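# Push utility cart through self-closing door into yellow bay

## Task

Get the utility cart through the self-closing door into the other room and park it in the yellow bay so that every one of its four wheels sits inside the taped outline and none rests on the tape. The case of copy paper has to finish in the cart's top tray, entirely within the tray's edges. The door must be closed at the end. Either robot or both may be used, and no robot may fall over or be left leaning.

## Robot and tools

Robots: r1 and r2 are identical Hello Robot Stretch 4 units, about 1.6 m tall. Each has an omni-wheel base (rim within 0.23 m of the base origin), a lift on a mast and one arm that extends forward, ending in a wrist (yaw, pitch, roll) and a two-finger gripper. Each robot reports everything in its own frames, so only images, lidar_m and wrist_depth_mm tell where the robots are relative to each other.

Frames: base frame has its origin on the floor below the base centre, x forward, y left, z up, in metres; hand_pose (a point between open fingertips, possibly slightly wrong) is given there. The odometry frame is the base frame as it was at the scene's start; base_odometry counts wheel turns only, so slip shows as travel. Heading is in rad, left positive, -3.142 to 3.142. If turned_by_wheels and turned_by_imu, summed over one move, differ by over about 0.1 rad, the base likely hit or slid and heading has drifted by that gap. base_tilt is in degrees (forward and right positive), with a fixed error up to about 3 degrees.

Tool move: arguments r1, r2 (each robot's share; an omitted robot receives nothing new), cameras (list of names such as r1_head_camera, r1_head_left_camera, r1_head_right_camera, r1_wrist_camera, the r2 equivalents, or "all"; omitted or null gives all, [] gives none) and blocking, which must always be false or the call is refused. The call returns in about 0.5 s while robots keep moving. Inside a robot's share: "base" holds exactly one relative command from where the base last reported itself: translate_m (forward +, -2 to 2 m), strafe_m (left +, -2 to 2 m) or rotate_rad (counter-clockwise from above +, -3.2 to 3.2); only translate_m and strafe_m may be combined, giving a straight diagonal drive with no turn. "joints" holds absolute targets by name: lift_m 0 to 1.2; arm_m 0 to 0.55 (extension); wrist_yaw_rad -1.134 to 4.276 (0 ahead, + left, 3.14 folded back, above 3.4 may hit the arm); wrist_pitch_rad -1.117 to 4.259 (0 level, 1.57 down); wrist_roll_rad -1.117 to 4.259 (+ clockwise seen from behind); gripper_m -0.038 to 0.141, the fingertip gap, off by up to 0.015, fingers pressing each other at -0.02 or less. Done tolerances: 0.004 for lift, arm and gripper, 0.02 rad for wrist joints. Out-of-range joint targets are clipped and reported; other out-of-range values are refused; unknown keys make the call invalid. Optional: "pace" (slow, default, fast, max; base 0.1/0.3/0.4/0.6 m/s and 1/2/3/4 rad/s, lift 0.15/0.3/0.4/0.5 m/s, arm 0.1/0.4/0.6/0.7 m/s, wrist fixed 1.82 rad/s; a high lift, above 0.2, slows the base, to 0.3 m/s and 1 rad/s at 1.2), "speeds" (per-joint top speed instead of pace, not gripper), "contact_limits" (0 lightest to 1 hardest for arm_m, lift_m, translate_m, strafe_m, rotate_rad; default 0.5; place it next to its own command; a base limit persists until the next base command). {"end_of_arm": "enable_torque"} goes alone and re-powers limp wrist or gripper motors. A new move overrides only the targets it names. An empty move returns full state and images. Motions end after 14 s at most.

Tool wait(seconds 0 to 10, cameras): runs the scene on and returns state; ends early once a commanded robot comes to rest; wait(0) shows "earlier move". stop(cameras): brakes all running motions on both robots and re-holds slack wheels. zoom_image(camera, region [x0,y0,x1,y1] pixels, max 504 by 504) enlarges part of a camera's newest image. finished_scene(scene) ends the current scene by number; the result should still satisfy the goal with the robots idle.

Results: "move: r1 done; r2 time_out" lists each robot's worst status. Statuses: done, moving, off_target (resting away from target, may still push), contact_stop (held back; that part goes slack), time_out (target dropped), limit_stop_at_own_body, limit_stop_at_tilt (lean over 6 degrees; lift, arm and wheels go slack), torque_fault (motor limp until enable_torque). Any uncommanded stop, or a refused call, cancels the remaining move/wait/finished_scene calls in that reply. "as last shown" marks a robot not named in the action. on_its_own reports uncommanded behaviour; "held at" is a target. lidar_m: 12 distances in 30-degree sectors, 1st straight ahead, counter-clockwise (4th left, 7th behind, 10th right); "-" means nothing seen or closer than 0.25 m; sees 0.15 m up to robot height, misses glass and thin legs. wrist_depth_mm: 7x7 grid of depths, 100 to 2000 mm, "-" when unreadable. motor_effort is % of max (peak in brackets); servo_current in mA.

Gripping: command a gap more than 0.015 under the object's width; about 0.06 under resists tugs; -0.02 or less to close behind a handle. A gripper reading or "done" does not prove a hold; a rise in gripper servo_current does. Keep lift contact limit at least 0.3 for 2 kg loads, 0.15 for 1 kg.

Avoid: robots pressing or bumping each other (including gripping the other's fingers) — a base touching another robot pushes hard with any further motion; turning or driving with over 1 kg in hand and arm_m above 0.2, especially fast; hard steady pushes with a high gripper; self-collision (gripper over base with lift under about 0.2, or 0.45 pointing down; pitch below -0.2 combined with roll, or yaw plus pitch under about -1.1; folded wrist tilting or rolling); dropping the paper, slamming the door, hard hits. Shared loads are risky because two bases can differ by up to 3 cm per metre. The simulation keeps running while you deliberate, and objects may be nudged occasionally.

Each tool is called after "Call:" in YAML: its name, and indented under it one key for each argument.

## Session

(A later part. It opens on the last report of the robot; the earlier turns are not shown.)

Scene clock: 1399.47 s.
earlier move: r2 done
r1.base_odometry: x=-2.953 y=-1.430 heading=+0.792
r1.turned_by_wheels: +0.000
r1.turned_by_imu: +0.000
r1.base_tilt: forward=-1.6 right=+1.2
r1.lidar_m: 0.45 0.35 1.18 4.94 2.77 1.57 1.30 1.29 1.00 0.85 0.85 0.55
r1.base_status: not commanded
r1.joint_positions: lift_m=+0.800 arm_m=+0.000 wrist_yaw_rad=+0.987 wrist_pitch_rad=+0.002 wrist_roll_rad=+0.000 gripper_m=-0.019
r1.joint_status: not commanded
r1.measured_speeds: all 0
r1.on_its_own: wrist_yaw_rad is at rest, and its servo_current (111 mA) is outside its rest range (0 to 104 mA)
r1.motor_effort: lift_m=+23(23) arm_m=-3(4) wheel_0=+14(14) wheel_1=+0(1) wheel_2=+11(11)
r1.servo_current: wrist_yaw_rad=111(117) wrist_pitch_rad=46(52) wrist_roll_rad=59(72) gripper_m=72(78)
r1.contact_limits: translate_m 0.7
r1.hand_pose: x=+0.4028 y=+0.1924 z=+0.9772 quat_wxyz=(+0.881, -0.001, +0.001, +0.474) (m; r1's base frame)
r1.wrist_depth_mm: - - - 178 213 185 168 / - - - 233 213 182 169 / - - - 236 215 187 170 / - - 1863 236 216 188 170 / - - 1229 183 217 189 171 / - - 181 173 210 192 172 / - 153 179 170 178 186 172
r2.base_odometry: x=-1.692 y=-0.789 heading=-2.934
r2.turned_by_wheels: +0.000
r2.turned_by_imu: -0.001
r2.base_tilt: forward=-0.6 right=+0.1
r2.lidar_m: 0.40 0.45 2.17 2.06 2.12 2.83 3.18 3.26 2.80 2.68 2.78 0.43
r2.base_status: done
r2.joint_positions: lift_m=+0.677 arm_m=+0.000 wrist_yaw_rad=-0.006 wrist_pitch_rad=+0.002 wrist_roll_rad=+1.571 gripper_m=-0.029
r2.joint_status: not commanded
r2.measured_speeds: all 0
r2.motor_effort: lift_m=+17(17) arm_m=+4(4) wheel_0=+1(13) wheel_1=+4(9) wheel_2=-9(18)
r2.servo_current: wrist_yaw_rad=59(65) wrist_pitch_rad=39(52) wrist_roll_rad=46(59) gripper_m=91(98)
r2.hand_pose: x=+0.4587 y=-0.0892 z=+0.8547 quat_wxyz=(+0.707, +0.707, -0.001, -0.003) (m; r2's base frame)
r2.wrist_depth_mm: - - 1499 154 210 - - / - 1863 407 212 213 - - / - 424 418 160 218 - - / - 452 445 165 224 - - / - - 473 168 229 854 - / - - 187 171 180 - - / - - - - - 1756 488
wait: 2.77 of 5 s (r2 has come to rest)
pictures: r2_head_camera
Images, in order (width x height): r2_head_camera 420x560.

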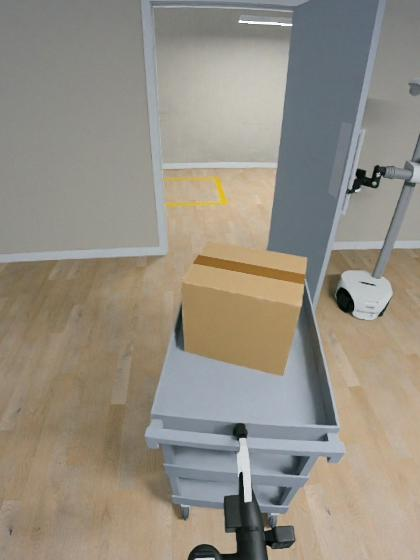

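Call:
move:
  blocking: false
  r2: {"joints":{"gripper_m":0.08}}
  cameras: []

Call:
wait:
  seconds: 2
  cameras: []

Call:
move:
  blocking: false
  r2: {"base":{"strafe_m":-0.018},"pace":"slow"}
  cameras: []

Call:
wait:
  seconds: 2
  cameras: []

Call:
move:
  blocking: false
  r2: {"joints":{"gripper_m":-0.03}}
  cameras: []

Call:
wait:
  seconds: 2
  cameras: []

Call:
move:
  blocking: false
  r2: {"base":{"strafe_m":-0.14},"pace":"slow"}
  cameras: []

Call:
wait:
  seconds: 5
  cameras: ["r2_head_camera"]

Call:
move:
  blocking: false
  r2: {"base":{"translate_m":0.2,"strafe_m":0.02},"pace":"slow"}
  cameras: []

Call:
wait:
  seconds: 5
  cameras: ["r2_head_camera"]

Scene clock: 1414.37 s.
move: r2 moving
r1.base_odometry: x=-2.953 y=-1.430 heading=+0.792
r1.turned_by_wheels: +0.000
r1.turned_by_imu: +0.000
r1.base_tilt: forward=-1.6 right=+1.2
r1.lidar_m: 0.44 0.37 1.18 4.92 2.76 1.57 1.32 1.30 1.01 0.85 0.85 0.55
r1.base_status: not commanded
r1.joint_positions: lift_m=+0.800 arm_m=+0.000 wrist_yaw_rad=+0.987 wrist_pitch_rad=+0.002 wrist_roll_rad=+0.000 gripper_m=-0.019
r1.joint_status: not commanded
r1.measured_speeds: all 0
r1.motor_effort: lift_m=+23(23) arm_m=-3(4) wheel_0=+13(14) wheel_1=+0(1) wheel_2=+11(11)
r1.servo_current: wrist_yaw_rad=117(117) wrist_pitch_rad=39(52) wrist_roll_rad=59(65) gripper_m=72(78)
r1.contact_limits: translate_m 0.7
r1.hand_pose: x=+0.4028 y=+0.1924 z=+0.9772 quat_wxyz=(+0.881, -0.001, +0.001, +0.474) (m; r1's base frame)
r1.wrist_depth_mm: - - - 177 213 185 168 / - - - 234 215 182 169 / - - - 236 215 187 170 / - - 1921 236 218 188 170 / - - 1229 183 218 188 172 / - - 180 173 209 193 172 / - 153 179 170 178 186 173
r2.base_odometry: x=-1.692 y=-0.789 heading=-2.934
r2.turned_by_wheels: +0.000
r2.turned_by_imu: +0.000
r2.base_tilt: forward=-0.7 right=+0.1
r2.lidar_m: 0.40 0.46 2.14 2.06 2.13 2.84 3.17 3.24 2.83 2.68 2.79 0.43
r2.base_status: not commanded
r2.joint_positions: lift_m=+0.677 arm_m=+0.000 wrist_yaw_rad=-0.006 wrist_pitch_rad=+0.002 wrist_roll_rad=+1.571 gripper_m=-0.003
r2.joint_status: gripper_m moving
r2.measured_speeds: all 0
r2.motor_effort: lift_m=+17(17) arm_m=+4(4) wheel_0=+1(1) wheel_1=+4(5) wheel_2=-9(9)
r2.servo_current: wrist_yaw_rad=52(59) wrist_pitch_rad=39(39) wrist_roll_rad=46(52) gripper_m=98(98)
r2.hand_pose: x=+0.4587 y=-0.0892 z=+0.8547 quat_wxyz=(+0.707, +0.707, -0.001, -0.003) (m; r2's base frame)
r2.wrist_depth_mm: - - 1537 157 213 - - / - 1921 508 160 218 - - / - 427 424 163 223 - - / - 459 449 168 227 831 - / - - 473 172 232 842 - / - - 189 175 182 1863 - / - - - - 243 1756 496
pictures: none
No camera images: "cameras" was empty.

Scene clock: 1415.67 s.
earlier move: r2 done
r1.base_odometry: x=-2.953 y=-1.430 heading=+0.792
r1.turned_by_wheels: +0.000
r1.turned_by_imu: +0.000
r1.base_tilt: forward=-1.6 right=+1.2
r1.lidar_m: 0.43 0.36 1.15 4.91 2.82 1.55 1.32 1.30 1.02 0.83 0.85 0.57
r1.base_status: not commanded
r1.joint_positions: lift_m=+0.800 arm_m=+0.000 wrist_yaw_rad=+0.987 wrist_pitch_rad=+0.002 wrist_roll_rad=+0.000 gripper_m=-0.019
r1.joint_status: not commanded
r1.measured_speeds: all 0
r1.on_its_own: wrist_yaw_rad is at rest, and its servo_current (111 mA) is outside its rest range (0 to 104 mA)
r1.motor_effort: lift_m=+23(23) arm_m=-4(4) wheel_0=+13(14) wheel_1=+0(1) wheel_2=+11(11)
r1.servo_current: wrist_yaw_rad=111(117) wrist_pitch_rad=52(52) wrist_roll_rad=46(65) gripper_m=72(78)
r1.contact_limits: translate_m 0.7
r1.hand_pose: x=+0.4028 y=+0.1924 z=+0.9772 quat_wxyz=(+0.881, -0.001, +0.001, +0.474) (m; r1's base frame)
r1.wrist_depth_mm: - - - 177 213 185 168 / - - - 234 214 182 169 / - - - 236 216 186 170 / - - 1921 237 217 188 171 / - - 1205 183 219 189 171 / - - 179 173 210 193 172 / - 153 179 170 179 186 173
r2.base_odometry: x=-1.692 y=-0.789 heading=-2.934
r2.turned_by_wheels: +0.000
r2.turned_by_imu: +0.001
r2.base_tilt: forward=-0.7 right=+0.1
r2.lidar_m: 0.41 2.76 2.14 2.07 2.11 2.84 3.17 3.26 2.82 2.69 2.79 0.41
r2.base_status: not commanded
r2.joint_positions: lift_m=+0.677 arm_m=+0.000 wrist_yaw_rad=-0.003 wrist_pitch_rad=+0.002 wrist_roll_rad=+1.571 gripper_m=+0.080
r2.joint_status: all done
r2.measured_speeds: all 0
r2.motor_effort: lift_m=+16(17) arm_m=+4(4) wheel_0=+1(1) wheel_1=+4(5) wheel_2=-6(10)
r2.servo_current: wrist_yaw_rad=52(65) wrist_pitch_rad=46(46) wrist_roll_rad=59(59) gripper_m=52(137)
r2.hand_pose: x=+0.4590 y=-0.0883 z=+0.8547 quat_wxyz=(+0.707, +0.707, +0.000, -0.002) (m; r2's base frame)
r2.wrist_depth_mm: - - 1499 164 220 - - / - 580 424 168 226 798 - / - 442 436 174 231 831 - / - 469 462 178 238 854 - / - - 484 183 243 - - / - - 193 186 191 - - / - - - - - 1863 477
wait: 1.30 of 2 s (r2 has come to rest)
pictures: none
No camera images: "cameras" was empty.

Scene clock: 1416.17 s.
move: r2 moving
r1.base_odometry: x=-2.953 y=-1.430 heading=+0.792
r1.turned_by_wheels: +0.000
r1.turned_by_imu: +0.000
r1.base_tilt: forward=-1.6 right=+1.2
r1.lidar_m: 0.45 0.36 1.17 4.94 2.76 1.59 1.32 1.32 1.02 0.86 0.84 0.54
r1.base_status: not commanded
r1.joint_positions: lift_m=+0.800 arm_m=+0.000 wrist_yaw_rad=+0.987 wrist_pitch_rad=+0.002 wrist_roll_rad=+0.000 gripper_m=-0.019
r1.joint_status: not commanded
r1.measured_speeds: all 0
r1.motor_effort: lift_m=+23(23) arm_m=-3(4) wheel_0=+14(14) wheel_1=+0(0) wheel_2=+11(11)
r1.servo_current: wrist_yaw_rad=111(111) wrist_pitch_rad=39(52) wrist_roll_rad=46(65) gripper_m=78(78)
r1.contact_limits: translate_m 0.7
r1.hand_pose: x=+0.4028 y=+0.1924 z=+0.9772 quat_wxyz=(+0.881, -0.001, +0.001, +0.474) (m; r1's base frame)
r1.wrist_depth_mm: - - - 177 213 185 168 / - - - 234 214 182 169 / - - - 235 216 187 170 / - - 1921 237 216 188 171 / - - 1205 183 218 189 172 / - - 179 173 208 192 172 / - 153 179 170 178 186 172
r2.base_odometry: x=-1.695 y=-0.776 heading=-2.934
r2.turned_by_wheels: +0.000
r2.turned_by_imu: +0.001
r2.base_tilt: forward=-0.6 right=+0.0
r2.lidar_m: 0.41 0.45 2.15 2.07 2.15 2.84 3.20 3.25 2.82 2.68 2.77 0.41
r2.base_status: strafe_m moving
r2.joint_positions: lift_m=+0.677 arm_m=+0.000 wrist_yaw_rad=-0.001 wrist_pitch_rad=+0.002 wrist_roll_rad=+1.571 gripper_m=+0.080
r2.joint_status: not commanded
r2.measured_speeds: translate_m=-0.001 strafe_m=-0.037 rotate_rad=+0.003 lift_m=+0.000 arm_m=+0.000 wrist_yaw_rad=+0.004 wrist_pitch_rad=+0.000 wrist_roll_rad=+0.000
r2.motor_effort: lift_m=+16(17) arm_m=+4(4) wheel_0=+4(10) wheel_1=-3(8) wheel_2=+0(5)
r2.servo_current: wrist_yaw_rad=52(52) wrist_pitch_rad=39(46) wrist_roll_rad=46(59) gripper_m=52(52)
r2.hand_pose: x=+0.4592 y=-0.0877 z=+0.8547 quat_wxyz=(+0.707, +0.707, +0.000, -0.001) (m; r2's base frame)
r2.wrist_depth_mm: - - 1464 161 217 - - / - 1808 430 165 222 798 - / - 433 436 171 229 820 - / - 469 462 234 235 854 - / - - 488 181 241 - - / - - 194 184 192 - - / - - - - 256 1863 480
pictures: none
No camera images: "cameras" was empty.

Scene clock: 1416.73 s.
earlier move: r2 done
r1.base_odometry: x=-2.953 y=-1.430 heading=+0.792
r1.turned_by_wheels: +0.000
r1.turned_by_imu: +0.000
r1.base_tilt: forward=-1.6 right=+1.2
r1.lidar_m: 0.46 0.38 1.14 4.91 2.76 1.58 1.31 1.31 0.98 0.84 0.83 0.55
r1.base_status: not commanded
r1.joint_positions: lift_m=+0.800 arm_m=+0.000 wrist_yaw_rad=+0.987 wrist_pitch_rad=+0.002 wrist_roll_rad=+0.000 gripper_m=-0.019
r1.joint_status: not commanded
r1.measured_speeds: all 0
r1.motor_effort: lift_m=+23(23) arm_m=-3(4) wheel_0=+14(14) wheel_1=+0(1) wheel_2=+11(11)
r1.servo_current: wrist_yaw_rad=85(111) wrist_pitch_rad=39(52) wrist_roll_rad=72(72) gripper_m=72(78)
r1.contact_limits: translate_m 0.7
r1.hand_pose: x=+0.4028 y=+0.1924 z=+0.9772 quat_wxyz=(+0.881, -0.001, +0.001, +0.474) (m; r1's base frame)
r1.wrist_depth_mm: - - - 178 213 185 168 / - - - 234 214 182 169 / - - - 236 216 186 170 / - - 1921 237 217 187 170 / - - 1182 183 218 188 171 / - - 179 174 209 193 172 / - 153 180 170 179 186 172
r2.base_odometry: x=-1.696 y=-0.772 heading=-2.934
r2.turned_by_wheels: +0.000
r2.turned_by_imu: +0.000
r2.base_tilt: forward=-0.7 right=+0.1
r2.lidar_m: 0.41 0.49 2.16 2.06 2.13 2.86 3.19 3.25 2.83 2.68 2.77 0.44
r2.base_status: done
r2.joint_positions: lift_m=+0.677 arm_m=+0.000 wrist_yaw_rad=-0.001 wrist_pitch_rad=+0.002 wrist_roll_rad=+1.571 gripper_m=+0.080
r2.joint_status: not commanded
r2.measured_speeds: all 0
r2.motor_effort: lift_m=+17(17) arm_m=+4(4) wheel_0=+6(10) wheel_1=-4(8) wheel_2=+0(5)
r2.servo_current: wrist_yaw_rad=33(59) wrist_pitch_rad=46(46) wrist_roll_rad=46(59) gripper_m=52(59)
r2.hand_pose: x=+0.4592 y=-0.0877 z=+0.8547 quat_wxyz=(+0.707, +0.707, +0.000, -0.001) (m; r2's base frame)
r2.wrist_depth_mm: - - 1464 162 216 - - / - - 484 166 224 778 - / - 436 430 172 229 820 - / - 466 462 233 236 854 - / - - 480 181 241 - - / - - 194 186 191 - - / - - - - 256 1708 488
wait: 0.57 of 2 s (r2 has come to rest)
pictures: none
No camera images: "cameras" was empty.

Scene clock: 1417.23 s.
move: r2 moving
r1: as last shown
r1.lidar_m: 0.44 0.38 1.16 4.94 2.77 1.56 1.33 1.31 0.97 0.85 0.84 0.57
r1.servo_current: wrist_yaw_rad=85(124) wrist_pitch_rad=33(46) wrist_roll_rad=52(72) gripper_m=72(78)
r1.contact_limits: translate_m 0.7
r1.wrist_depth_mm: - - - 177 213 185 168 / - - - 234 214 182 168 / - - - 236 215 187 170 / - - 1983 237 217 188 171 / - - 1205 183 219 188 171 / - - 179 173 210 192 171 / - 153 180 170 178 186 173
r2.base_odometry: x=-1.696 y=-0.772 heading=-2.934
r2.turned_by_wheels: +0.000
r2.turned_by_imu: +0.000
r2.base_tilt: forward=-0.6 right=+0.1
r2.lidar_m: 0.40 0.45 2.19 2.06 2.17 2.90 3.16 3.27 2.80 2.67 2.79 0.42
r2.base_status: not commanded
r2.joint_positions: lift_m=+0.677 arm_m=+0.000 wrist_yaw_rad=-0.001 wrist_pitch_rad=+0.002 wrist_roll_rad=+1.571 gripper_m=+0.062
r2.joint_status: gripper_m moving
r2.measured_speeds: all 0
r2.motor_effort: lift_m=+17(17) arm_m=+4(4) wheel_0=+6(6) wheel_1=-4(4) wheel_2=+0(0)
r2.servo_current: wrist_yaw_rad=46(46) wrist_pitch_rad=33(46) wrist_roll_rad=46(59) gripper_m=143(143)
r2.hand_pose: x=+0.4592 y=-0.0877 z=+0.8547 quat_wxyz=(+0.707, +0.707, +0.000, -0.001) (m; r2's base frame)
r2.wrist_depth_mm: - - 1499 163 220 - - / - - 508 167 224 809 - / - 433 430 172 229 820 - / - 469 455 177 236 831 - / - - 484 182 241 - - / - - 196 185 187 - - / - - - - - 1863 496
pictures: none
No camera images: "cameras" was empty.

Scene clock: 1418.53 s.
earlier move: r2 done
r1.base_odometry: x=-2.953 y=-1.430 heading=+0.792
r1.turned_by_wheels: +0.000
r1.turned_by_imu: +0.000
r1.base_tilt: forward=-1.6 right=+1.2
r1.lidar_m: 0.44 0.37 1.16 4.92 2.76 1.56 1.32 1.32 1.00 0.83 0.84 0.57
r1.base_status: not commanded
r1.joint_positions: lift_m=+0.800 arm_m=+0.000 wrist_yaw_rad=+0.987 wrist_pitch_rad=+0.002 wrist_roll_rad=+0.000 gripper_m=-0.019
r1.joint_status: not commanded
r1.measured_speeds: all 0
r1.motor_effort: lift_m=+23(23) arm_m=-3(4) wheel_0=+14(14) wheel_1=+0(1) wheel_2=+11(11)
r1.servo_current: wrist_yaw_rad=85(124) wrist_pitch_rad=39(52) wrist_roll_rad=52(72) gripper_m=72(78)
r1.contact_limits: translate_m 0.7
r1.hand_pose: x=+0.4028 y=+0.1924 z=+0.9772 quat_wxyz=(+0.881, -0.001, +0.001, +0.474) (m; r1's base frame)
r1.wrist_depth_mm: - - - 177 213 186 168 / - - - 233 214 182 169 / - - - 236 215 186 169 / - - 1921 237 217 188 170 / - - 1229 183 219 188 171 / - - 181 173 210 193 172 / - 153 179 170 179 186 172
r2.base_odometry: x=-1.696 y=-0.772 heading=-2.934
r2.turned_by_wheels: +0.000
r2.turned_by_imu: +0.000
r2.base_tilt: forward=-0.7 right=+0.0
r2.lidar_m: 0.41 0.46 2.18 2.06 2.16 2.86 3.20 3.27 2.82 2.67 2.75 0.44
r2.base_status: not commanded
r2.joint_positions: lift_m=+0.677 arm_m=+0.000 wrist_yaw_rad=-0.001 wrist_pitch_rad=+0.002 wrist_roll_rad=+1.571 gripper_m=-0.029
r2.joint_status: all done
r2.measured_speeds: all 0
r2.motor_effort: lift_m=+17(17) arm_m=+4(4) wheel_0=+3(6) wheel_1=-4(4) wheel_2=+0(1)
r2.servo_current: wrist_yaw_rad=52(59) wrist_pitch_rad=39(46) wrist_roll_rad=52(59) gripper_m=111(286)
r2.hand_pose: x=+0.4592 y=-0.0877 z=+0.8547 quat_wxyz=(+0.707, +0.707, +0.000, -0.001) (m; r2's base frame)
r2.wrist_depth_mm: - - 1499 150 206 - - / - - 496 208 211 - - / - 415 418 157 216 - - / - 449 442 162 221 831 - / - - 473 167 228 - - / - - 186 171 177 - - / - - - - - 1499 492
wait: 1.30 of 2 s (r2 has come to rest)
pictures: none
No camera images: "cameras" was empty.

Scene clock: 1419.03 s.
move: r2 moving
r1: as last shown
r1.lidar_m: 0.45 0.38 1.17 4.94 2.77 1.57 1.32 1.32 1.01 0.84 0.83 0.56
r1.motor_effort: lift_m=+23(23) arm_m=-4(4) wheel_0=+14(14) wheel_1=+0(1) wheel_2=+11(11)
r1.servo_current: wrist_yaw_rad=78(104) wrist_pitch_rad=46(46) wrist_roll_rad=72(72) gripper_m=72(78)
r1.contact_limits: translate_m 0.7
r1.wrist_depth_mm: - - - 177 213 185 168 / - - - 234 214 182 168 / - - - 234 216 186 170 / - - 1921 236 216 187 171 / - - 1205 183 219 189 171 / - - 182 173 210 193 172 / - 153 179 170 179 185 172
r2.base_odometry: x=-1.699 y=-0.758 heading=-2.934
r2.turned_by_wheels: +0.001
r2.turned_by_imu: +0.001
r2.base_tilt: forward=-0.7 right=+0.0
r2.lidar_m: 0.41 0.46 2.21 2.08 2.16 2.89 3.18 3.26 2.79 2.66 2.77 0.41
r2.base_status: strafe_m moving
r2.joint_positions: lift_m=+0.677 arm_m=+0.000 wrist_yaw_rad=+0.003 wrist_pitch_rad=+0.002 wrist_roll_rad=+1.571 gripper_m=-0.029
r2.joint_status: not commanded
r2.measured_speeds: translate_m=+0.000 strafe_m=-0.056 rotate_rad=+0.000 lift_m=+0.000 arm_m=+0.000 wrist_yaw_rad=+0.017 wrist_pitch_rad=+0.000 wrist_roll_rad=+0.000
r2.motor_effort: lift_m=+17(17) arm_m=+4(4) wheel_0=+15(15) wheel_1=-5(8) wheel_2=+0(1)
r2.servo_current: wrist_yaw_rad=52(52) wrist_pitch_rad=39(52) wrist_roll_rad=46(52) gripper_m=104(111)
r2.hand_pose: x=+0.4595 y=-0.0865 z=+0.8547 quat_wxyz=(+0.707, +0.707, +0.002, +0.000) (m; r2's base frame)
r2.wrist_depth_mm: - - 1464 147 203 - - / - - 488 153 208 759 - / - 418 415 156 215 - - / - 449 439 161 220 831 - / - 480 469 166 226 - - / - - 187 169 178 - - / - - - - - 1499 492
pictures: none
No camera images: "cameras" was empty.

Scene clock: 1421.07 s.
earlier move: r2 done
r1.base_odometry: x=-2.953 y=-1.430 heading=+0.792
r1.turned_by_wheels: +0.000
r1.turned_by_imu: +0.000
r1.base_tilt: forward=-1.6 right=+1.2
r1.lidar_m: 0.45 0.38 1.14 2.01 2.75 1.56 1.33 1.33 0.98 0.85 0.87 0.57
r1.base_status: not commanded
r1.joint_positions: lift_m=+0.800 arm_m=+0.000 wrist_yaw_rad=+0.987 wrist_pitch_rad=+0.002 wrist_roll_rad=+0.000 gripper_m=-0.019
r1.joint_status: not commanded
r1.measured_speeds: all 0
r1.motor_effort: lift_m=+23(23) arm_m=-4(4) wheel_0=+13(14) wheel_1=+0(1) wheel_2=+11(11)
r1.servo_current: wrist_yaw_rad=104(117) wrist_pitch_rad=46(52) wrist_roll_rad=39(72) gripper_m=72(85)
r1.contact_limits: translate_m 0.7
r1.hand_pose: x=+0.4028 y=+0.1924 z=+0.9772 quat_wxyz=(+0.881, -0.001, +0.001, +0.474) (m; r1's base frame)
r1.wrist_depth_mm: - - - 177 213 185 168 / - - - 234 215 182 168 / - - - 235 216 186 170 / - - 1229 236 216 188 170 / - - 1138 183 218 188 172 / - - 181 173 210 192 171 / - 153 176 171 178 186 173
r2.base_odometry: x=-1.725 y=-0.635 heading=-2.934
r2.turned_by_wheels: -0.001
r2.turned_by_imu: +0.000
r2.base_tilt: forward=-0.7 right=+0.1
r2.lidar_m: 0.39 0.41 2.35 2.22 2.28 3.09 3.18 3.26 2.68 2.54 2.62 0.44
r2.base_status: done
r2.joint_positions: lift_m=+0.677 arm_m=+0.000 wrist_yaw_rad=+0.006 wrist_pitch_rad=+0.002 wrist_roll_rad=+1.571 gripper_m=-0.029
r2.joint_status: not commanded
r2.measured_speeds: all 0
r2.motor_effort: lift_m=+16(17) arm_m=+4(4) wheel_0=+4(15) wheel_1=-5(8) wheel_2=+1(2)
r2.servo_current: wrist_yaw_rad=52(65) wrist_pitch_rad=39(52) wrist_roll_rad=46(59) gripper_m=104(111)
r2.hand_pose: x=+0.4598 y=-0.0856 z=+0.8547 quat_wxyz=(+0.707, +0.707, +0.003, +0.002) (m; r2's base frame)
r2.wrist_depth_mm: - - - 171 230 1618 1160 / - - - 171 230 1366 - / - - 564 171 231 820 - / - 439 439 231 232 831 - / - 459 452 171 231 820 - / - - 186 172 177 - - / - - 480 - 230 122 -
wait: 2.03 of 5 s (r2 has come to rest)
pictures: r2_head_camera
Images, in order (width x height): r2_head_camera 420x560.

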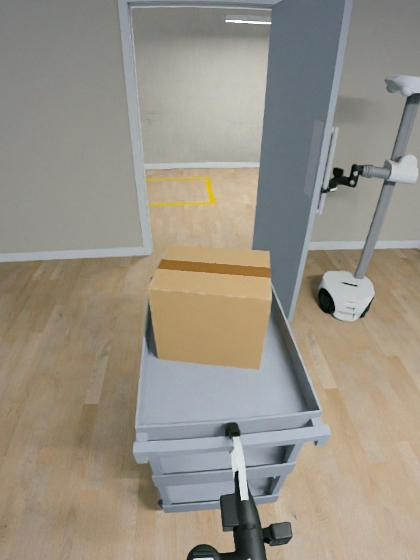

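Scene clock: 1421.57 s.
move: r2 moving
r1: as last shown
r1.lidar_m: 0.43 0.38 1.12 1.94 2.80 1.54 1.30 1.30 1.01 0.83 0.84 0.58
r1.servo_current: wrist_yaw_rad=91(111) wrist_pitch_rad=39(46) wrist_roll_rad=52(59) gripper_m=78(78)
r1.contact_limits: translate_m 0.7
r1.wrist_depth_mm: - - - 177 213 185 168 / - - - 235 214 182 169 / - - - 236 216 187 169 / - - 1205 236 216 187 170 / - - 1182 183 219 188 171 / - - 180 173 209 193 172 / - 153 176 170 178 186 173
r2.base_odometry: x=-1.736 y=-0.638 heading=-2.934
r2.turned_by_wheels: +0.000
r2.turned_by_imu: +0.000
r2.base_tilt: forward=-0.8 right=+0.1
r2.lidar_m: 0.39 0.39 2.32 2.21 2.27 3.08 3.19 3.27 2.66 2.53 2.63 0.43
r2.base_status: translate_m moving; strafe_m moving
r2.joint_positions: lift_m=+0.677 arm_m=+0.000 wrist_yaw_rad=+0.000 wrist_pitch_rad=+0.002 wrist_roll_rad=+1.571 gripper_m=-0.029
r2.joint_status: not commanded
r2.measured_speeds: translate_m=+0.048 strafe_m=+0.004 rotate_rad=-0.002 lift_m=+0.000 arm_m=+0.000 wrist_yaw_rad=-0.042 wrist_pitch_rad=+0.000 wrist_roll_rad=+0.000
r2.motor_effort: lift_m=+17(17) arm_m=+3(4) wheel_0=+10(11) wheel_1=+8(8) wheel_2=-15(16)
r2.servo_current: wrist_yaw_rad=46(65) wrist_pitch_rad=39(46) wrist_roll_rad=33(52) gripper_m=98(98)
r2.hand_pose: x=+0.4593 y=-0.0875 z=+0.8547 quat_wxyz=(+0.707, +0.707, +0.001, -0.001) (m; r2's base frame)
r2.wrist_depth_mm: - - - 176 236 1661 1182 / - - - 235 235 1366 492 / - - - 173 233 820 - / - 439 436 231 232 831 - / - 455 452 172 231 768 - / - 466 186 170 179 - - / - - 477 - 228 - -
pictures: none
No camera images: "cameras" was empty.

Scene clock: 1424.37 s.
earlier move: r2 done
r1.base_odometry: x=-2.953 y=-1.430 heading=+0.792
r1.turned_by_wheels: +0.000
r1.turned_by_imu: +0.000
r1.base_tilt: forward=-1.6 right=+1.2
r1.lidar_m: 0.45 0.36 0.96 4.92 2.78 1.57 1.32 1.29 0.98 0.83 0.84 0.57
r1.base_status: not commanded
r1.joint_positions: lift_m=+0.800 arm_m=+0.000 wrist_yaw_rad=+0.987 wrist_pitch_rad=+0.002 wrist_roll_rad=+0.000 gripper_m=-0.019
r1.joint_status: not commanded
r1.measured_speeds: all 0
r1.motor_effort: lift_m=+23(23) arm_m=-3(4) wheel_0=+14(14) wheel_1=+0(1) wheel_2=+11(11)
r1.servo_current: wrist_yaw_rad=104(117) wrist_pitch_rad=46(46) wrist_roll_rad=52(72) gripper_m=72(78)
r1.contact_limits: translate_m 0.7
r1.hand_pose: x=+0.4028 y=+0.1924 z=+0.9772 quat_wxyz=(+0.881, -0.001, +0.001, +0.474) (m; r1's base frame)
r1.wrist_depth_mm: - - - 178 213 185 168 / - - - 233 214 182 168 / - - - 235 216 187 170 / - - 1708 238 217 187 171 / - - 1025 183 219 189 172 / - - 179 173 210 193 172 / - 153 172 170 179 185 172
r2.base_odometry: x=-1.916 y=-0.695 heading=-2.935
r2.turned_by_wheels: -0.001
r2.turned_by_imu: -0.001
r2.base_tilt: forward=-0.7 right=+0.1
r2.lidar_m: 0.41 0.45 2.31 2.19 2.29 3.05 3.40 3.43 2.67 2.54 2.62 0.42
r2.base_status: done
r2.joint_positions: lift_m=+0.677 arm_m=+0.000 wrist_yaw_rad=-0.008 wrist_pitch_rad=+0.002 wrist_roll_rad=+1.571 gripper_m=-0.029
r2.joint_status: not commanded
r2.measured_speeds: all 0
r2.motor_effort: lift_m=+17(17) arm_m=+4(4) wheel_0=-1(11) wheel_1=+3(9) wheel_2=-10(19)
r2.servo_current: wrist_yaw_rad=65(65) wrist_pitch_rad=46(52) wrist_roll_rad=59(59) gripper_m=91(98)
r2.hand_pose: x=+0.4586 y=-0.0896 z=+0.8547 quat_wxyz=(+0.707, +0.707, -0.002, -0.003) (m; r2's base frame)
r2.wrist_depth_mm: - - 1308 158 217 1661 1160 / - - 1336 160 219 - - / - 430 424 163 223 809 - / - 449 439 166 226 831 - / - 473 459 169 229 831 - / - - 187 170 180 - - / - - - - 235 1576 500
wait: 2.80 of 5 s (r2 has come to rest)
pictures: r2_head_camera
Images, in order (width x height): r2_head_camera 420x560.

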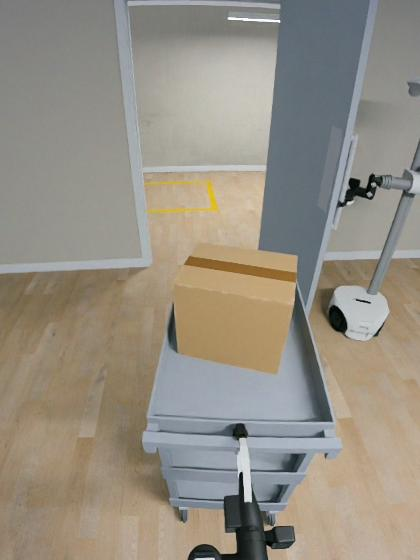

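Call:
move:
  blocking: false
  r2: {"base":{"strafe_m":-0.2},"pace":"slow"}
  cameras: []

Call:
wait:
  seconds: 5
  cameras: []

Call:
move:
  blocking: false
  r2: {"base":{"rotate_rad":0.15},"pace":"slow"}
  cameras: []

Call:
wait:
  seconds: 5
  cameras: ["r2_head_camera"]

Scene clock: 1432.37 s.
move: r2 moving
r1: as last shown
r1.lidar_m: 0.45 0.37 0.95 1.98 2.77 1.57 1.31 1.32 0.99 0.85 0.84 0.55
r1.servo_current: wrist_yaw_rad=98(117) wrist_pitch_rad=46(46) wrist_roll_rad=46(59) gripper_m=72(78)
r1.contact_limits: translate_m 0.7
r1.wrist_depth_mm: - - - 177 212 185 168 / - - - 234 214 182 169 / - - - 235 216 187 169 / - - 1708 236 216 187 171 / - - 991 183 219 187 171 / - - 179 173 210 193 172 / - 153 172 170 179 186 172
r2.base_odometry: x=-1.919 y=-0.681 heading=-2.935
r2.turned_by_wheels: +0.000
r2.turned_by_imu: +0.001
r2.base_tilt: forward=-0.6 right=+0.0
r2.lidar_m: 0.39 0.43 2.32 2.21 2.30 3.10 3.38 3.46 2.67 2.53 2.63 0.43
r2.base_status: strafe_m moving
r2.joint_positions: lift_m=+0.677 arm_m=+0.000 wrist_yaw_rad=-0.004 wrist_pitch_rad=+0.002 wrist_roll_rad=+1.571 gripper_m=-0.029
r2.joint_status: not commanded
r2.measured_speeds: translate_m=+0.000 strafe_m=-0.055 rotate_rad=-0.001 lift_m=+0.000 arm_m=+0.000 wrist_yaw_rad=+0.034 wrist_pitch_rad=+0.000 wrist_roll_rad=+0.000
r2.motor_effort: lift_m=+17(17) arm_m=+4(4) wheel_0=+9(12) wheel_1=-7(9) wheel_2=+0(8)
r2.servo_current: wrist_yaw_rad=46(59) wrist_pitch_rad=39(46) wrist_roll_rad=52(59) gripper_m=91(98)
r2.hand_pose: x=+0.4590 y=-0.0885 z=+0.8547 quat_wxyz=(+0.707, +0.707, -0.001, -0.002) (m; r2's base frame)
r2.wrist_depth_mm: - - - 157 213 - - / - - 569 159 216 750 - / - 424 421 163 221 809 - / - 442 439 165 224 831 - / - 477 462 167 229 831 - / - - 186 170 179 - - / - - - - 236 1537 500
pictures: none
No camera images: "cameras" was empty.

Scene clock: 1435.03 s.
earlier move: r2 done
r1.base_odometry: x=-2.953 y=-1.430 heading=+0.792
r1.turned_by_wheels: +0.000
r1.turned_by_imu: +0.000
r1.base_tilt: forward=-1.6 right=+1.2
r1.lidar_m: 0.45 0.36 0.91 1.35 2.76 1.57 1.28 1.32 1.02 0.84 0.85 0.55
r1.base_status: not commanded
r1.joint_positions: lift_m=+0.800 arm_m=+0.000 wrist_yaw_rad=+0.987 wrist_pitch_rad=+0.002 wrist_roll_rad=+0.000 gripper_m=-0.019
r1.joint_status: not commanded
r1.measured_speeds: all 0
r1.on_its_own: wrist_yaw_rad is at rest, and its servo_current (111 mA) is outside its rest range (0 to 104 mA)
r1.motor_effort: lift_m=+23(23) arm_m=-3(4) wheel_0=+14(14) wheel_1=+0(1) wheel_2=+11(11)
r1.servo_current: wrist_yaw_rad=111(117) wrist_pitch_rad=33(52) wrist_roll_rad=33(59) gripper_m=72(85)
r1.contact_limits: translate_m 0.7
r1.hand_pose: x=+0.4028 y=+0.1924 z=+0.9772 quat_wxyz=(+0.881, -0.001, +0.001, +0.474) (m; r1's base frame)
r1.wrist_depth_mm: - - - 177 213 185 168 / - - - 234 214 182 168 / - - - 236 214 186 170 / - - 960 236 217 187 171 / - 1661 931 183 218 189 171 / - - 178 173 209 192 171 / - 153 - 170 178 185 173
r2.base_odometry: x=-1.957 y=-0.500 heading=-2.935
r2.turned_by_wheels: +0.000
r2.turned_by_imu: +0.002
r2.base_tilt: forward=-0.7 right=+0.1
r2.lidar_m: 0.38 0.36 2.54 2.41 2.47 3.31 3.41 3.46 2.50 2.35 2.44 0.44
r2.base_status: done
r2.joint_positions: lift_m=+0.677 arm_m=+0.000 wrist_yaw_rad=+0.006 wrist_pitch_rad=+0.002 wrist_roll_rad=+1.571 gripper_m=-0.029
r2.joint_status: not commanded
r2.measured_speeds: all 0
r2.motor_effort: lift_m=+16(17) arm_m=+4(4) wheel_0=+7(15) wheel_1=-4(9) wheel_2=+1(8)
r2.servo_current: wrist_yaw_rad=46(65) wrist_pitch_rad=39(46) wrist_roll_rad=39(59) gripper_m=98(98)
r2.hand_pose: x=+0.4598 y=-0.0856 z=+0.8547 quat_wxyz=(+0.707, +0.707, +0.003, +0.001) (m; r2's base frame)
r2.wrist_depth_mm: - - - 187 253 1576 1138 / - - 1281 184 247 - 521 / - - - 181 241 820 - / - 445 442 178 237 831 - / - 452 449 176 234 820 - / - 455 187 171 176 - - / - - 459 - - - -
wait: 2.67 of 5 s (r2 has come to rest)
pictures: none
No camera images: "cameras" was empty.

Scene clock: 1435.53 s.
move: r2 moving
r1.base_odometry: x=-2.953 y=-1.430 heading=+0.792
r1.turned_by_wheels: +0.000
r1.turned_by_imu: +0.000
r1.base_tilt: forward=-1.6 right=+1.2
r1.lidar_m: 0.45 0.36 0.95 1.70 2.78 1.54 1.32 1.32 1.01 0.85 0.80 0.56
r1.base_status: not commanded
r1.joint_positions: lift_m=+0.800 arm_m=+0.000 wrist_yaw_rad=+0.987 wrist_pitch_rad=+0.002 wrist_roll_rad=+0.000 gripper_m=-0.019
r1.joint_status: not commanded
r1.measured_speeds: all 0
r1.motor_effort: lift_m=+23(23) arm_m=-4(4) wheel_0=+13(14) wheel_1=+1(1) wheel_2=+11(11)
r1.servo_current: wrist_yaw_rad=98(111) wrist_pitch_rad=39(46) wrist_roll_rad=46(59) gripper_m=78(78)
r1.contact_limits: translate_m 0.7
r1.hand_pose: x=+0.4028 y=+0.1924 z=+0.9772 quat_wxyz=(+0.881, -0.001, +0.001, +0.474) (m; r1's base frame)
r1.wrist_depth_mm: - - - 177 213 185 168 / - - - 233 214 182 168 / - - - 235 216 187 169 / - - 991 236 216 188 171 / - 1618 960 183 219 189 171 / - - 179 173 210 193 171 / - 153 - 171 178 186 173
r2.base_odometry: x=-1.957 y=-0.500 heading=-2.824
r2.turned_by_wheels: +0.111
r2.turned_by_imu: +0.107
r2.base_tilt: forward=-0.7 right=+0.1
r2.lidar_m: 0.38 0.38 2.47 2.40 2.57 3.43 3.36 3.12 2.39 2.33 2.48 0.40
r2.base_status: rotate_rad moving
r2.joint_positions: lift_m=+0.677 arm_m=+0.000 wrist_yaw_rad=-0.009 wrist_pitch_rad=+0.002 wrist_roll_rad=+1.571 gripper_m=-0.029
r2.joint_status: not commanded
r2.measured_speeds: translate_m=+0.000 strafe_m=-0.001 rotate_rad=+0.290 lift_m=+0.000 arm_m=+0.000 wrist_yaw_rad=+0.000 wrist_pitch_rad=+0.000 wrist_roll_rad=+0.000
r2.motor_effort: lift_m=+17(17) arm_m=+4(4) wheel_0=-8(15) wheel_1=-6(9) wheel_2=-12(12)
r2.servo_current: wrist_yaw_rad=59(59) wrist_pitch_rad=46(46) wrist_roll_rad=59(65) gripper_m=91(98)
r2.hand_pose: x=+0.4585 y=-0.0900 z=+0.8547 quat_wxyz=(+0.707, +0.707, -0.002, -0.004) (m; r2's base frame)
r2.wrist_depth_mm: - - - 176 236 1661 1182 / - - - 235 235 - - / - - - 174 234 842 - / - 439 436 233 231 842 - / - 455 452 172 230 831 - / - 466 186 170 179 - - / - - 477 - 229 1618 -
pictures: none
No camera images: "cameras" was empty.

Scene clock: 1436.10 s.
earlier move: r2 done
r1.base_odometry: x=-2.953 y=-1.430 heading=+0.792
r1.turned_by_wheels: +0.000
r1.turned_by_imu: +0.000
r1.base_tilt: forward=-1.6 right=+1.2
r1.lidar_m: 0.44 0.38 0.89 1.68 2.75 1.56 1.32 1.31 1.00 0.85 0.85 0.56
r1.base_status: not commanded
r1.joint_positions: lift_m=+0.800 arm_m=+0.000 wrist_yaw_rad=+0.987 wrist_pitch_rad=+0.002 wrist_roll_rad=+0.000 gripper_m=-0.019
r1.joint_status: not commanded
r1.measured_speeds: all 0
r1.motor_effort: lift_m=+23(23) arm_m=-3(4) wheel_0=+14(14) wheel_1=+0(1) wheel_2=+11(11)
r1.servo_current: wrist_yaw_rad=98(111) wrist_pitch_rad=46(46) wrist_roll_rad=46(59) gripper_m=72(78)
r1.contact_limits: translate_m 0.7
r1.hand_pose: x=+0.4028 y=+0.1924 z=+0.9772 quat_wxyz=(+0.881, -0.001, +0.001, +0.474) (m; r1's base frame)
r1.wrist_depth_mm: - - - 178 213 185 168 / - - - 234 213 182 168 / - - - 236 216 186 169 / - - 1025 237 217 187 171 / - 1618 976 183 219 188 171 / - - 178 173 209 193 171 / - 153 - 170 178 186 173
r2.base_odometry: x=-1.957 y=-0.500 heading=-2.786
r2.turned_by_wheels: +0.038
r2.turned_by_imu: +0.037
r2.base_tilt: forward=-0.7 right=+0.1
r2.lidar_m: 0.39 0.43 2.43 2.39 2.61 3.39 3.36 3.05 2.36 2.33 1.81 0.42
r2.base_status: done
r2.joint_positions: lift_m=+0.677 arm_m=+0.000 wrist_yaw_rad=-0.003 wrist_pitch_rad=+0.002 wrist_roll_rad=+1.571 gripper_m=-0.029
r2.joint_status: not commanded
r2.measured_speeds: all 0
r2.motor_effort: lift_m=+17(17) arm_m=+3(4) wheel_0=-2(15) wheel_1=-5(9) wheel_2=-7(12)
r2.servo_current: wrist_yaw_rad=52(59) wrist_pitch_rad=46(46) wrist_roll_rad=46(65) gripper_m=91(98)
r2.hand_pose: x=+0.4590 y=-0.0884 z=+0.8547 quat_wxyz=(+0.707, +0.707, +0.000, -0.002) (m; r2's base frame)
r2.wrist_depth_mm: - - 1182 160 217 - - / - - - 162 220 - - / - 433 421 164 224 820 - / - 445 439 167 226 831 - / - 473 459 168 229 842 - / - - 186 170 179 - - / - - 508 - 234 1499 517
wait: 0.57 of 5 s (r2 has come to rest)
pictures: r2_head_camera
Images, in order (width x height): r2_head_camera 420x560.

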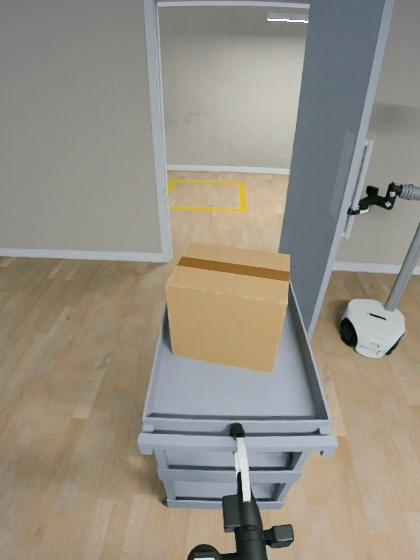

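Call:
move:
  blocking: false
  r2: {"base":{"translate_m":0.2,"strafe_m":-0.03},"pace":"slow"}
  cameras: []

Call:
wait:
  seconds: 5
  cameras: ["r2_head_camera"]

Scene clock: 1440.77 s.
move: r2 moving
r1: as last shown
r1.lidar_m: 0.44 0.36 0.90 1.69 2.78 1.54 1.32 1.32 1.01 0.83 0.84 0.57
r1.motor_effort: lift_m=+23(23) arm_m=-3(4) wheel_0=+14(14) wheel_1=+0(0) wheel_2=+11(11)
r1.servo_current: wrist_yaw_rad=85(104) wrist_pitch_rad=46(46) wrist_roll_rad=52(65) gripper_m=72(78)
r1.contact_limits: translate_m 0.7
r1.wrist_depth_mm: - - - 177 213 184 168 / - - - 234 214 182 168 / - - - 236 216 187 170 / - - 1025 237 216 187 171 / - 1537 946 183 218 189 172 / - - 178 173 209 193 172 / - 153 - 171 178 186 173
r2.base_odometry: x=-1.969 y=-0.502 heading=-2.786
r2.turned_by_wheels: +0.000
r2.turned_by_imu: +0.000
r2.base_tilt: forward=-0.7 right=+0.1
r2.lidar_m: 0.41 0.43 2.42 2.40 2.62 3.40 3.36 3.04 2.37 2.34 1.81 0.42
r2.base_status: translate_m moving; strafe_m moving
r2.joint_positions: lift_m=+0.677 arm_m=+0.000 wrist_yaw_rad=-0.003 wrist_pitch_rad=+0.002 wrist_roll_rad=+1.571 gripper_m=-0.029
r2.joint_status: not commanded
r2.measured_speeds: translate_m=+0.050 strafe_m=-0.008 rotate_rad=+0.000 lift_m=+0.000 arm_m=+0.000 wrist_yaw_rad=+0.000 wrist_pitch_rad=+0.000 wrist_roll_rad=+0.000
r2.motor_effort: lift_m=+17(17) arm_m=+2(2) wheel_0=+7(10) wheel_1=+5(6) wheel_2=-15(16)
r2.servo_current: wrist_yaw_rad=52(59) wrist_pitch_rad=39(46) wrist_roll_rad=46(52) gripper_m=91(98)
r2.hand_pose: x=+0.4590 y=-0.0884 z=+0.8547 quat_wxyz=(+0.707, +0.707, +0.000, -0.002) (m; r2's base frame)
r2.wrist_depth_mm: - - 1182 160 216 - - / - - - 162 220 - - / - 430 421 164 223 820 - / - 442 439 166 226 842 - / - 469 459 168 229 820 - / - - 186 170 178 - - / - - 508 - 235 1618 512
pictures: none
No camera images: "cameras" was empty.

Scene clock: 1443.57 s.
earlier move: r2 done
r1.base_odometry: x=-2.953 y=-1.430 heading=+0.792
r1.turned_by_wheels: +0.000
r1.turned_by_imu: +0.000
r1.base_tilt: forward=-1.6 right=+1.2
r1.lidar_m: 0.45 0.38 0.77 1.60 2.73 1.57 1.32 1.31 1.01 0.84 0.84 0.57
r1.base_status: not commanded
r1.joint_positions: lift_m=+0.800 arm_m=+0.000 wrist_yaw_rad=+0.987 wrist_pitch_rad=+0.002 wrist_roll_rad=+0.000 gripper_m=-0.019
r1.joint_status: not commanded
r1.measured_speeds: all 0
r1.motor_effort: lift_m=+23(23) arm_m=-4(4) wheel_0=+13(14) wheel_1=+0(1) wheel_2=+11(11)
r1.servo_current: wrist_yaw_rad=104(117) wrist_pitch_rad=39(59) wrist_roll_rad=52(65) gripper_m=72(78)
r1.contact_limits: translate_m 0.7
r1.hand_pose: x=+0.4028 y=+0.1924 z=+0.9772 quat_wxyz=(+0.881, -0.001, +0.001, +0.474) (m; r1's base frame)
r1.wrist_depth_mm: - - - 177 213 184 168 / - - - 235 214 182 169 / - - - 236 215 186 169 / - - 1397 236 217 188 171 / - 1537 931 183 219 189 171 / - - 177 173 210 193 172 / - 153 179 170 179 186 172
r2.base_odometry: x=-2.155 y=-0.541 heading=-2.786
r2.turned_by_wheels: +0.000
r2.turned_by_imu: -0.001
r2.base_tilt: forward=-0.7 right=+0.0
r2.lidar_m: 0.40 0.43 2.44 2.39 2.60 3.60 3.58 3.02 2.41 2.31 1.57 0.42
r2.base_status: done
r2.joint_positions: lift_m=+0.677 arm_m=+0.000 wrist_yaw_rad=-0.006 wrist_pitch_rad=+0.002 wrist_roll_rad=+1.571 gripper_m=-0.029
r2.joint_status: not commanded
r2.measured_speeds: all 0
r2.motor_effort: lift_m=+17(17) arm_m=+1(2) wheel_0=+0(10) wheel_1=+5(7) wheel_2=-12(17)
r2.servo_current: wrist_yaw_rad=59(72) wrist_pitch_rad=46(52) wrist_roll_rad=46(65) gripper_m=85(98)
r2.hand_pose: x=+0.4588 y=-0.0891 z=+0.8547 quat_wxyz=(+0.707, +0.707, -0.001, -0.003) (m; r2's base frame)
r2.wrist_depth_mm: - - 991 145 200 - - / - 424 413 150 206 759 - / - 415 418 154 213 - - / - 455 442 160 220 831 - / - - 477 165 227 - - / - - 186 170 179 1863 - / - - - - 242 1661 480
wait: 2.80 of 5 s (r2 has come to rest)
pictures: r2_head_camera
Images, in order (width x height): r2_head_camera 420x560.

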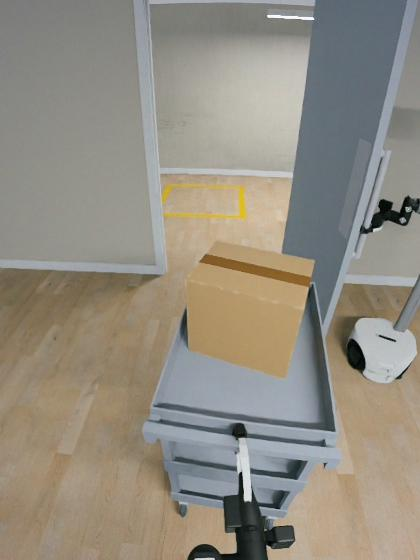

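Call:
move:
  blocking: false
  r2: {"base":{"translate_m":0.2,"strafe_m":-0.14},"pace":"slow"}
  cameras: []

Call:
wait:
  seconds: 5
  cameras: ["r2_head_camera","r2_head_right_camera"]

Scene clock: 1449.00 s.
move: r2 moving
r1: as last shown
r1.lidar_m: 0.45 0.37 0.77 1.60 2.79 1.57 1.33 1.31 1.01 0.85 0.83 0.57
r1.motor_effort: lift_m=+23(23) arm_m=-3(4) wheel_0=+14(14) wheel_1=+0(1) wheel_2=+11(11)
r1.servo_current: wrist_yaw_rad=98(117) wrist_pitch_rad=39(46) wrist_roll_rad=52(59) gripper_m=72(78)
r1.contact_limits: translate_m 0.7
r1.wrist_depth_mm: - - - 177 213 185 167 / - - - 234 215 182 169 / - - - 235 215 186 170 / - - 1397 237 217 187 170 / - 1499 917 183 220 189 172 / - - 178 173 210 193 172 / - 153 180 170 178 186 172
r2.base_odometry: x=-2.168 y=-0.538 heading=-2.787
r2.turned_by_wheels: -0.001
r2.turned_by_imu: +0.000
r2.base_tilt: forward=-0.7 right=+0.1
r2.lidar_m: 0.41 0.44 2.45 2.41 2.59 3.64 3.60 2.99 2.37 2.33 1.52 0.40
r2.base_status: translate_m moving; strafe_m moving
r2.joint_positions: lift_m=+0.677 arm_m=+0.000 wrist_yaw_rad=-0.006 wrist_pitch_rad=+0.002 wrist_roll_rad=+1.571 gripper_m=-0.029
r2.joint_status: not commanded
r2.measured_speeds: translate_m=+0.043 strafe_m=-0.030 rotate_rad=-0.001 lift_m=+0.000 arm_m=+0.000 wrist_yaw_rad=+0.000 wrist_pitch_rad=+0.000 wrist_roll_rad=+0.000
r2.motor_effort: lift_m=+17(17) arm_m=+0(1) wheel_0=+9(9) wheel_1=-4(5) wheel_2=-13(16)
r2.servo_current: wrist_yaw_rad=46(65) wrist_pitch_rad=46(52) wrist_roll_rad=52(52) gripper_m=91(91)
r2.hand_pose: x=+0.4588 y=-0.0891 z=+0.8547 quat_wxyz=(+0.707, +0.707, -0.001, -0.003) (m; r2's base frame)
r2.wrist_depth_mm: - - 1008 143 198 - - / - 413 469 148 205 768 - / - 413 418 153 211 - - / - 459 442 159 220 831 - / - - 480 165 226 - - / - - 186 170 179 1863 - / - - - - 242 1618 477
pictures: none
No camera images: "cameras" was empty.

Scene clock: 1452.13 s.
earlier move: r2 done
r1.base_odometry: x=-2.953 y=-1.430 heading=+0.792
r1.turned_by_wheels: +0.000
r1.turned_by_imu: +0.000
r1.base_tilt: forward=-1.6 right=+1.2
r1.lidar_m: 0.44 0.36 0.67 1.34 2.73 1.56 1.32 1.31 1.02 0.86 0.83 0.56
r1.base_status: not commanded
r1.joint_positions: lift_m=+0.800 arm_m=+0.000 wrist_yaw_rad=+0.987 wrist_pitch_rad=+0.002 wrist_roll_rad=+0.000 gripper_m=-0.019
r1.joint_status: not commanded
r1.measured_speeds: all 0
r1.on_its_own: wrist_yaw_rad is at rest, and its servo_current (117 mA) is outside its rest range (0 to 104 mA)
r1.motor_effort: lift_m=+23(23) arm_m=-4(4) wheel_0=+14(15) wheel_1=+1(1) wheel_2=+11(11)
r1.servo_current: wrist_yaw_rad=117(124) wrist_pitch_rad=39(52) wrist_roll_rad=39(59) gripper_m=72(78)
r1.contact_limits: translate_m 0.7
r1.hand_pose: x=+0.4028 y=+0.1924 z=+0.9772 quat_wxyz=(+0.881, -0.001, +0.001, +0.474) (m; r1's base frame)
r1.wrist_depth_mm: - - - 177 213 185 168 / - - - 235 215 182 169 / - - - 235 216 187 170 / - 1336 - 236 217 187 170 / - 1281 1060 184 220 189 171 / - - 177 173 209 192 172 / - 153 539 170 178 186 172
r2.base_odometry: x=-2.391 y=-0.480 heading=-2.786
r2.turned_by_wheels: +0.001
r2.turned_by_imu: +0.003
r2.base_tilt: forward=-0.6 right=+0.0
r2.lidar_m: 0.41 0.48 2.58 2.49 2.71 3.83 3.79 2.88 2.27 2.23 1.24 0.40
r2.base_status: done
r2.joint_positions: lift_m=+0.677 arm_m=+0.000 wrist_yaw_rad=+0.003 wrist_pitch_rad=+0.002 wrist_roll_rad=+1.571 gripper_m=-0.029
r2.joint_status: not commanded
r2.measured_speeds: all 0
r2.motor_effort: lift_m=+17(17) arm_m=-1(2) wheel_0=+6(16) wheel_1=-5(6) wheel_2=-3(16)
r2.servo_current: wrist_yaw_rad=46(65) wrist_pitch_rad=39(52) wrist_roll_rad=52(65) gripper_m=85(98)
r2.hand_pose: x=+0.4596 y=-0.0864 z=+0.8547 quat_wxyz=(+0.707, +0.707, +0.002, +0.000) (m; r2's base frame)
r2.wrist_depth_mm: - 809 759 138 191 - - / - 394 407 143 198 768 - / - 410 413 148 207 - - / 1808 452 445 156 216 820 - / - 1863 484 163 225 - - / - 525 187 170 179 1756 - / - - - - - 1430 469
wait: 3.13 of 5 s (r2 has come to rest)
pictures: r2_head_camera, r2_head_right_camera
Images, in order (width x height): r2_head_camera 420x560, r2_head_right_camera 420x672.

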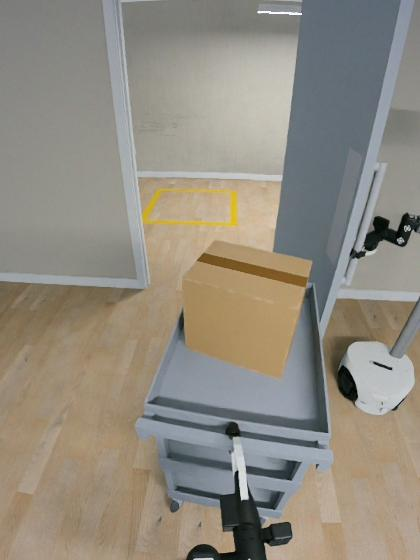

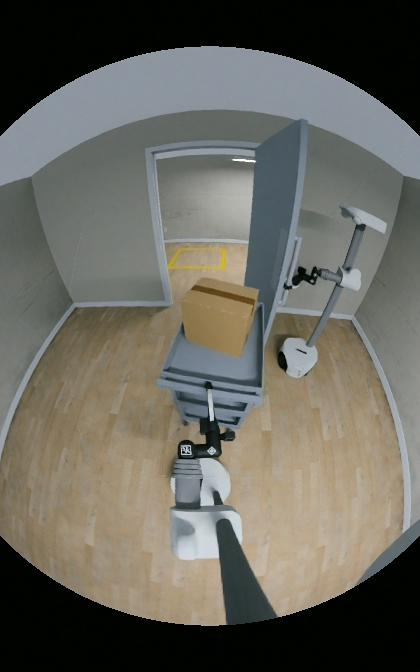

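Call:
move:
  blocking: false
  r2: {"base":{"strafe_m":-0.17},"pace":"slow"}
  cameras: []

Call:
wait:
  seconds: 5
  cameras: ["r2_head_camera","r2_head_right_camera"]

Scene clock: 1459.77 s.
move: r2 moving
r1.base_odometry: x=-2.953 y=-1.430 heading=+0.792
r1.turned_by_wheels: +0.000
r1.turned_by_imu: +0.000
r1.base_tilt: forward=-1.6 right=+1.2
r1.lidar_m: 0.44 0.35 0.66 1.33 2.77 1.57 1.31 1.32 1.00 0.84 0.85 0.58
r1.base_status: not commanded
r1.joint_positions: lift_m=+0.800 arm_m=+0.000 wrist_yaw_rad=+0.987 wrist_pitch_rad=+0.002 wrist_roll_rad=+0.000 gripper_m=-0.019
r1.joint_status: not commanded
r1.measured_speeds: all 0
r1.motor_effort: lift_m=+23(23) arm_m=-3(4) wheel_0=+14(14) wheel_1=+0(1) wheel_2=+11(11)
r1.servo_current: wrist_yaw_rad=85(117) wrist_pitch_rad=39(52) wrist_roll_rad=52(59) gripper_m=72(78)
r1.contact_limits: translate_m 0.7
r1.hand_pose: x=+0.4028 y=+0.1924 z=+0.9772 quat_wxyz=(+0.881, -0.001, +0.001, +0.474) (m; r1's base frame)
r1.wrist_depth_mm: - - - 178 213 185 168 / - - - 234 215 182 168 / - - - 235 216 186 169 / - 1281 - 236 217 187 170 / - 1229 1025 182 218 187 171 / - - 177 173 211 193 172 / - 153 525 170 178 186 172
r2.base_odometry: x=-2.396 y=-0.466 heading=-2.786
r2.turned_by_wheels: +0.000
r2.turned_by_imu: +0.001
r2.base_tilt: forward=-0.7 right=+0.0
r2.lidar_m: 0.41 0.47 2.59 2.55 2.76 3.84 3.80 2.82 2.24 2.21 1.30 0.40
r2.base_status: strafe_m moving
r2.joint_positions: lift_m=+0.677 arm_m=+0.000 wrist_yaw_rad=+0.005 wrist_pitch_rad=+0.002 wrist_roll_rad=+1.571 gripper_m=-0.029
r2.joint_status: not commanded
r2.measured_speeds: translate_m=+0.000 strafe_m=-0.057 rotate_rad=-0.002 lift_m=+0.000 arm_m=+0.000 wrist_yaw_rad=+0.000 wrist_pitch_rad=+0.000 wrist_roll_rad=+0.000
r2.motor_effort: lift_m=+17(17) arm_m=-2(2) wheel_0=+12(17) wheel_1=-9(9) wheel_2=-1(3)
r2.servo_current: wrist_yaw_rad=52(59) wrist_pitch_rad=39(46) wrist_roll_rad=39(59) gripper_m=91(98)
r2.hand_pose: x=+0.4597 y=-0.0859 z=+0.8547 quat_wxyz=(+0.707, +0.707, +0.003, +0.001) (m; r2's base frame)
r2.wrist_depth_mm: - 831 788 138 191 - - / - 394 421 144 199 750 - / - 413 410 148 207 - - / 1808 452 445 156 216 831 - / - 1921 484 163 225 - - / - 521 187 169 177 1708 - / - - - - - 1430 469
pictures: none
No camera images: "cameras" was empty.

Scene clock: 1462.10 s.
earlier move: r2 done
r1.base_odometry: x=-2.953 y=-1.430 heading=+0.792
r1.turned_by_wheels: +0.000
r1.turned_by_imu: +0.000
r1.base_tilt: forward=-1.6 right=+1.2
r1.lidar_m: 0.44 0.36 0.57 1.17 2.77 1.57 1.32 1.32 1.01 0.85 0.85 0.56
r1.base_status: not commanded
r1.joint_positions: lift_m=+0.800 arm_m=+0.000 wrist_yaw_rad=+0.987 wrist_pitch_rad=+0.002 wrist_roll_rad=+0.000 gripper_m=-0.019
r1.joint_status: not commanded
r1.measured_speeds: all 0
r1.motor_effort: lift_m=+23(23) arm_m=-4(4) wheel_0=+14(14) wheel_1=+1(1) wheel_2=+11(11)
r1.servo_current: wrist_yaw_rad=98(117) wrist_pitch_rad=46(52) wrist_roll_rad=59(72) gripper_m=72(78)
r1.contact_limits: translate_m 0.7
r1.hand_pose: x=+0.4028 y=+0.1924 z=+0.9772 quat_wxyz=(+0.881, -0.001, +0.001, +0.474) (m; r1's base frame)
r1.wrist_depth_mm: - - - 177 213 185 168 / - - - 234 214 182 169 / - - - 234 215 187 170 / - - 564 236 217 187 171 / - 1042 569 183 218 188 171 / - - 178 173 210 193 171 / - 145 - 170 178 186 172
r2.base_odometry: x=-2.450 y=-0.321 heading=-2.786
r2.turned_by_wheels: +0.000
r2.turned_by_imu: +0.001
r2.base_tilt: forward=-0.7 right=+0.0
r2.lidar_m: 0.40 0.41 2.72 2.67 2.90 3.84 3.81 2.65 2.06 2.05 1.25 0.43
r2.base_status: done
r2.joint_positions: lift_m=+0.677 arm_m=+0.000 wrist_yaw_rad=+0.005 wrist_pitch_rad=+0.002 wrist_roll_rad=+1.571 gripper_m=-0.029
r2.joint_status: not commanded
r2.measured_speeds: all 0
r2.motor_effort: lift_m=+17(17) arm_m=-3(3) wheel_0=+6(17) wheel_1=-4(9) wheel_2=+0(3)
r2.servo_current: wrist_yaw_rad=52(72) wrist_pitch_rad=39(46) wrist_roll_rad=46(65) gripper_m=91(98)
r2.hand_pose: x=+0.4597 y=-0.0859 z=+0.8547 quat_wxyz=(+0.707, +0.707, +0.003, +0.001) (m; r2's base frame)
r2.wrist_depth_mm: - 798 778 165 223 1464 1229 / - 831 - 166 224 - - / - 427 427 167 227 831 - / - 445 436 228 229 820 - / - 462 459 169 231 831 - / - 480 187 171 177 - - / - - 492 - 234 1464 -
wait: 2.33 of 5 s (r2 has come to rest)
pictures: r2_head_camera, r2_head_right_camera
Images, in order (width x height): r2_head_camera 420x560, r2_head_right_camera 420x672.

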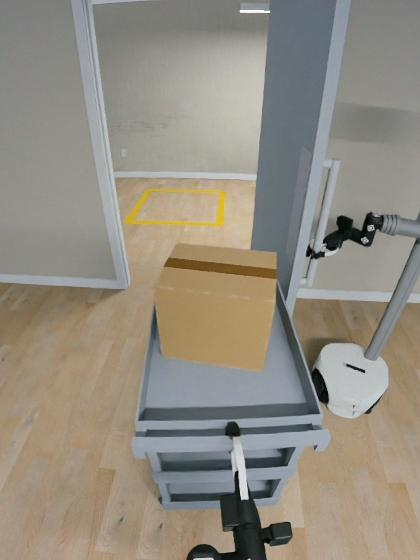

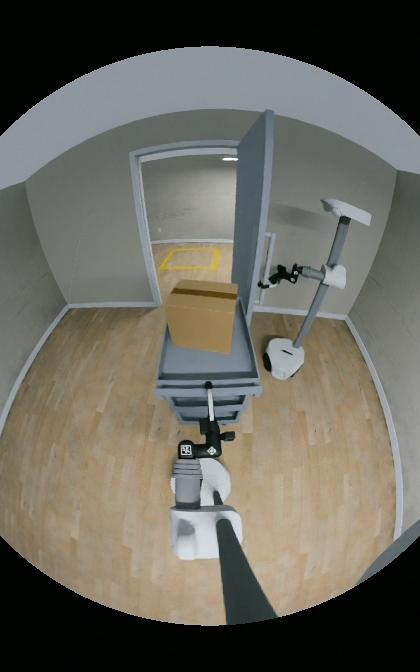

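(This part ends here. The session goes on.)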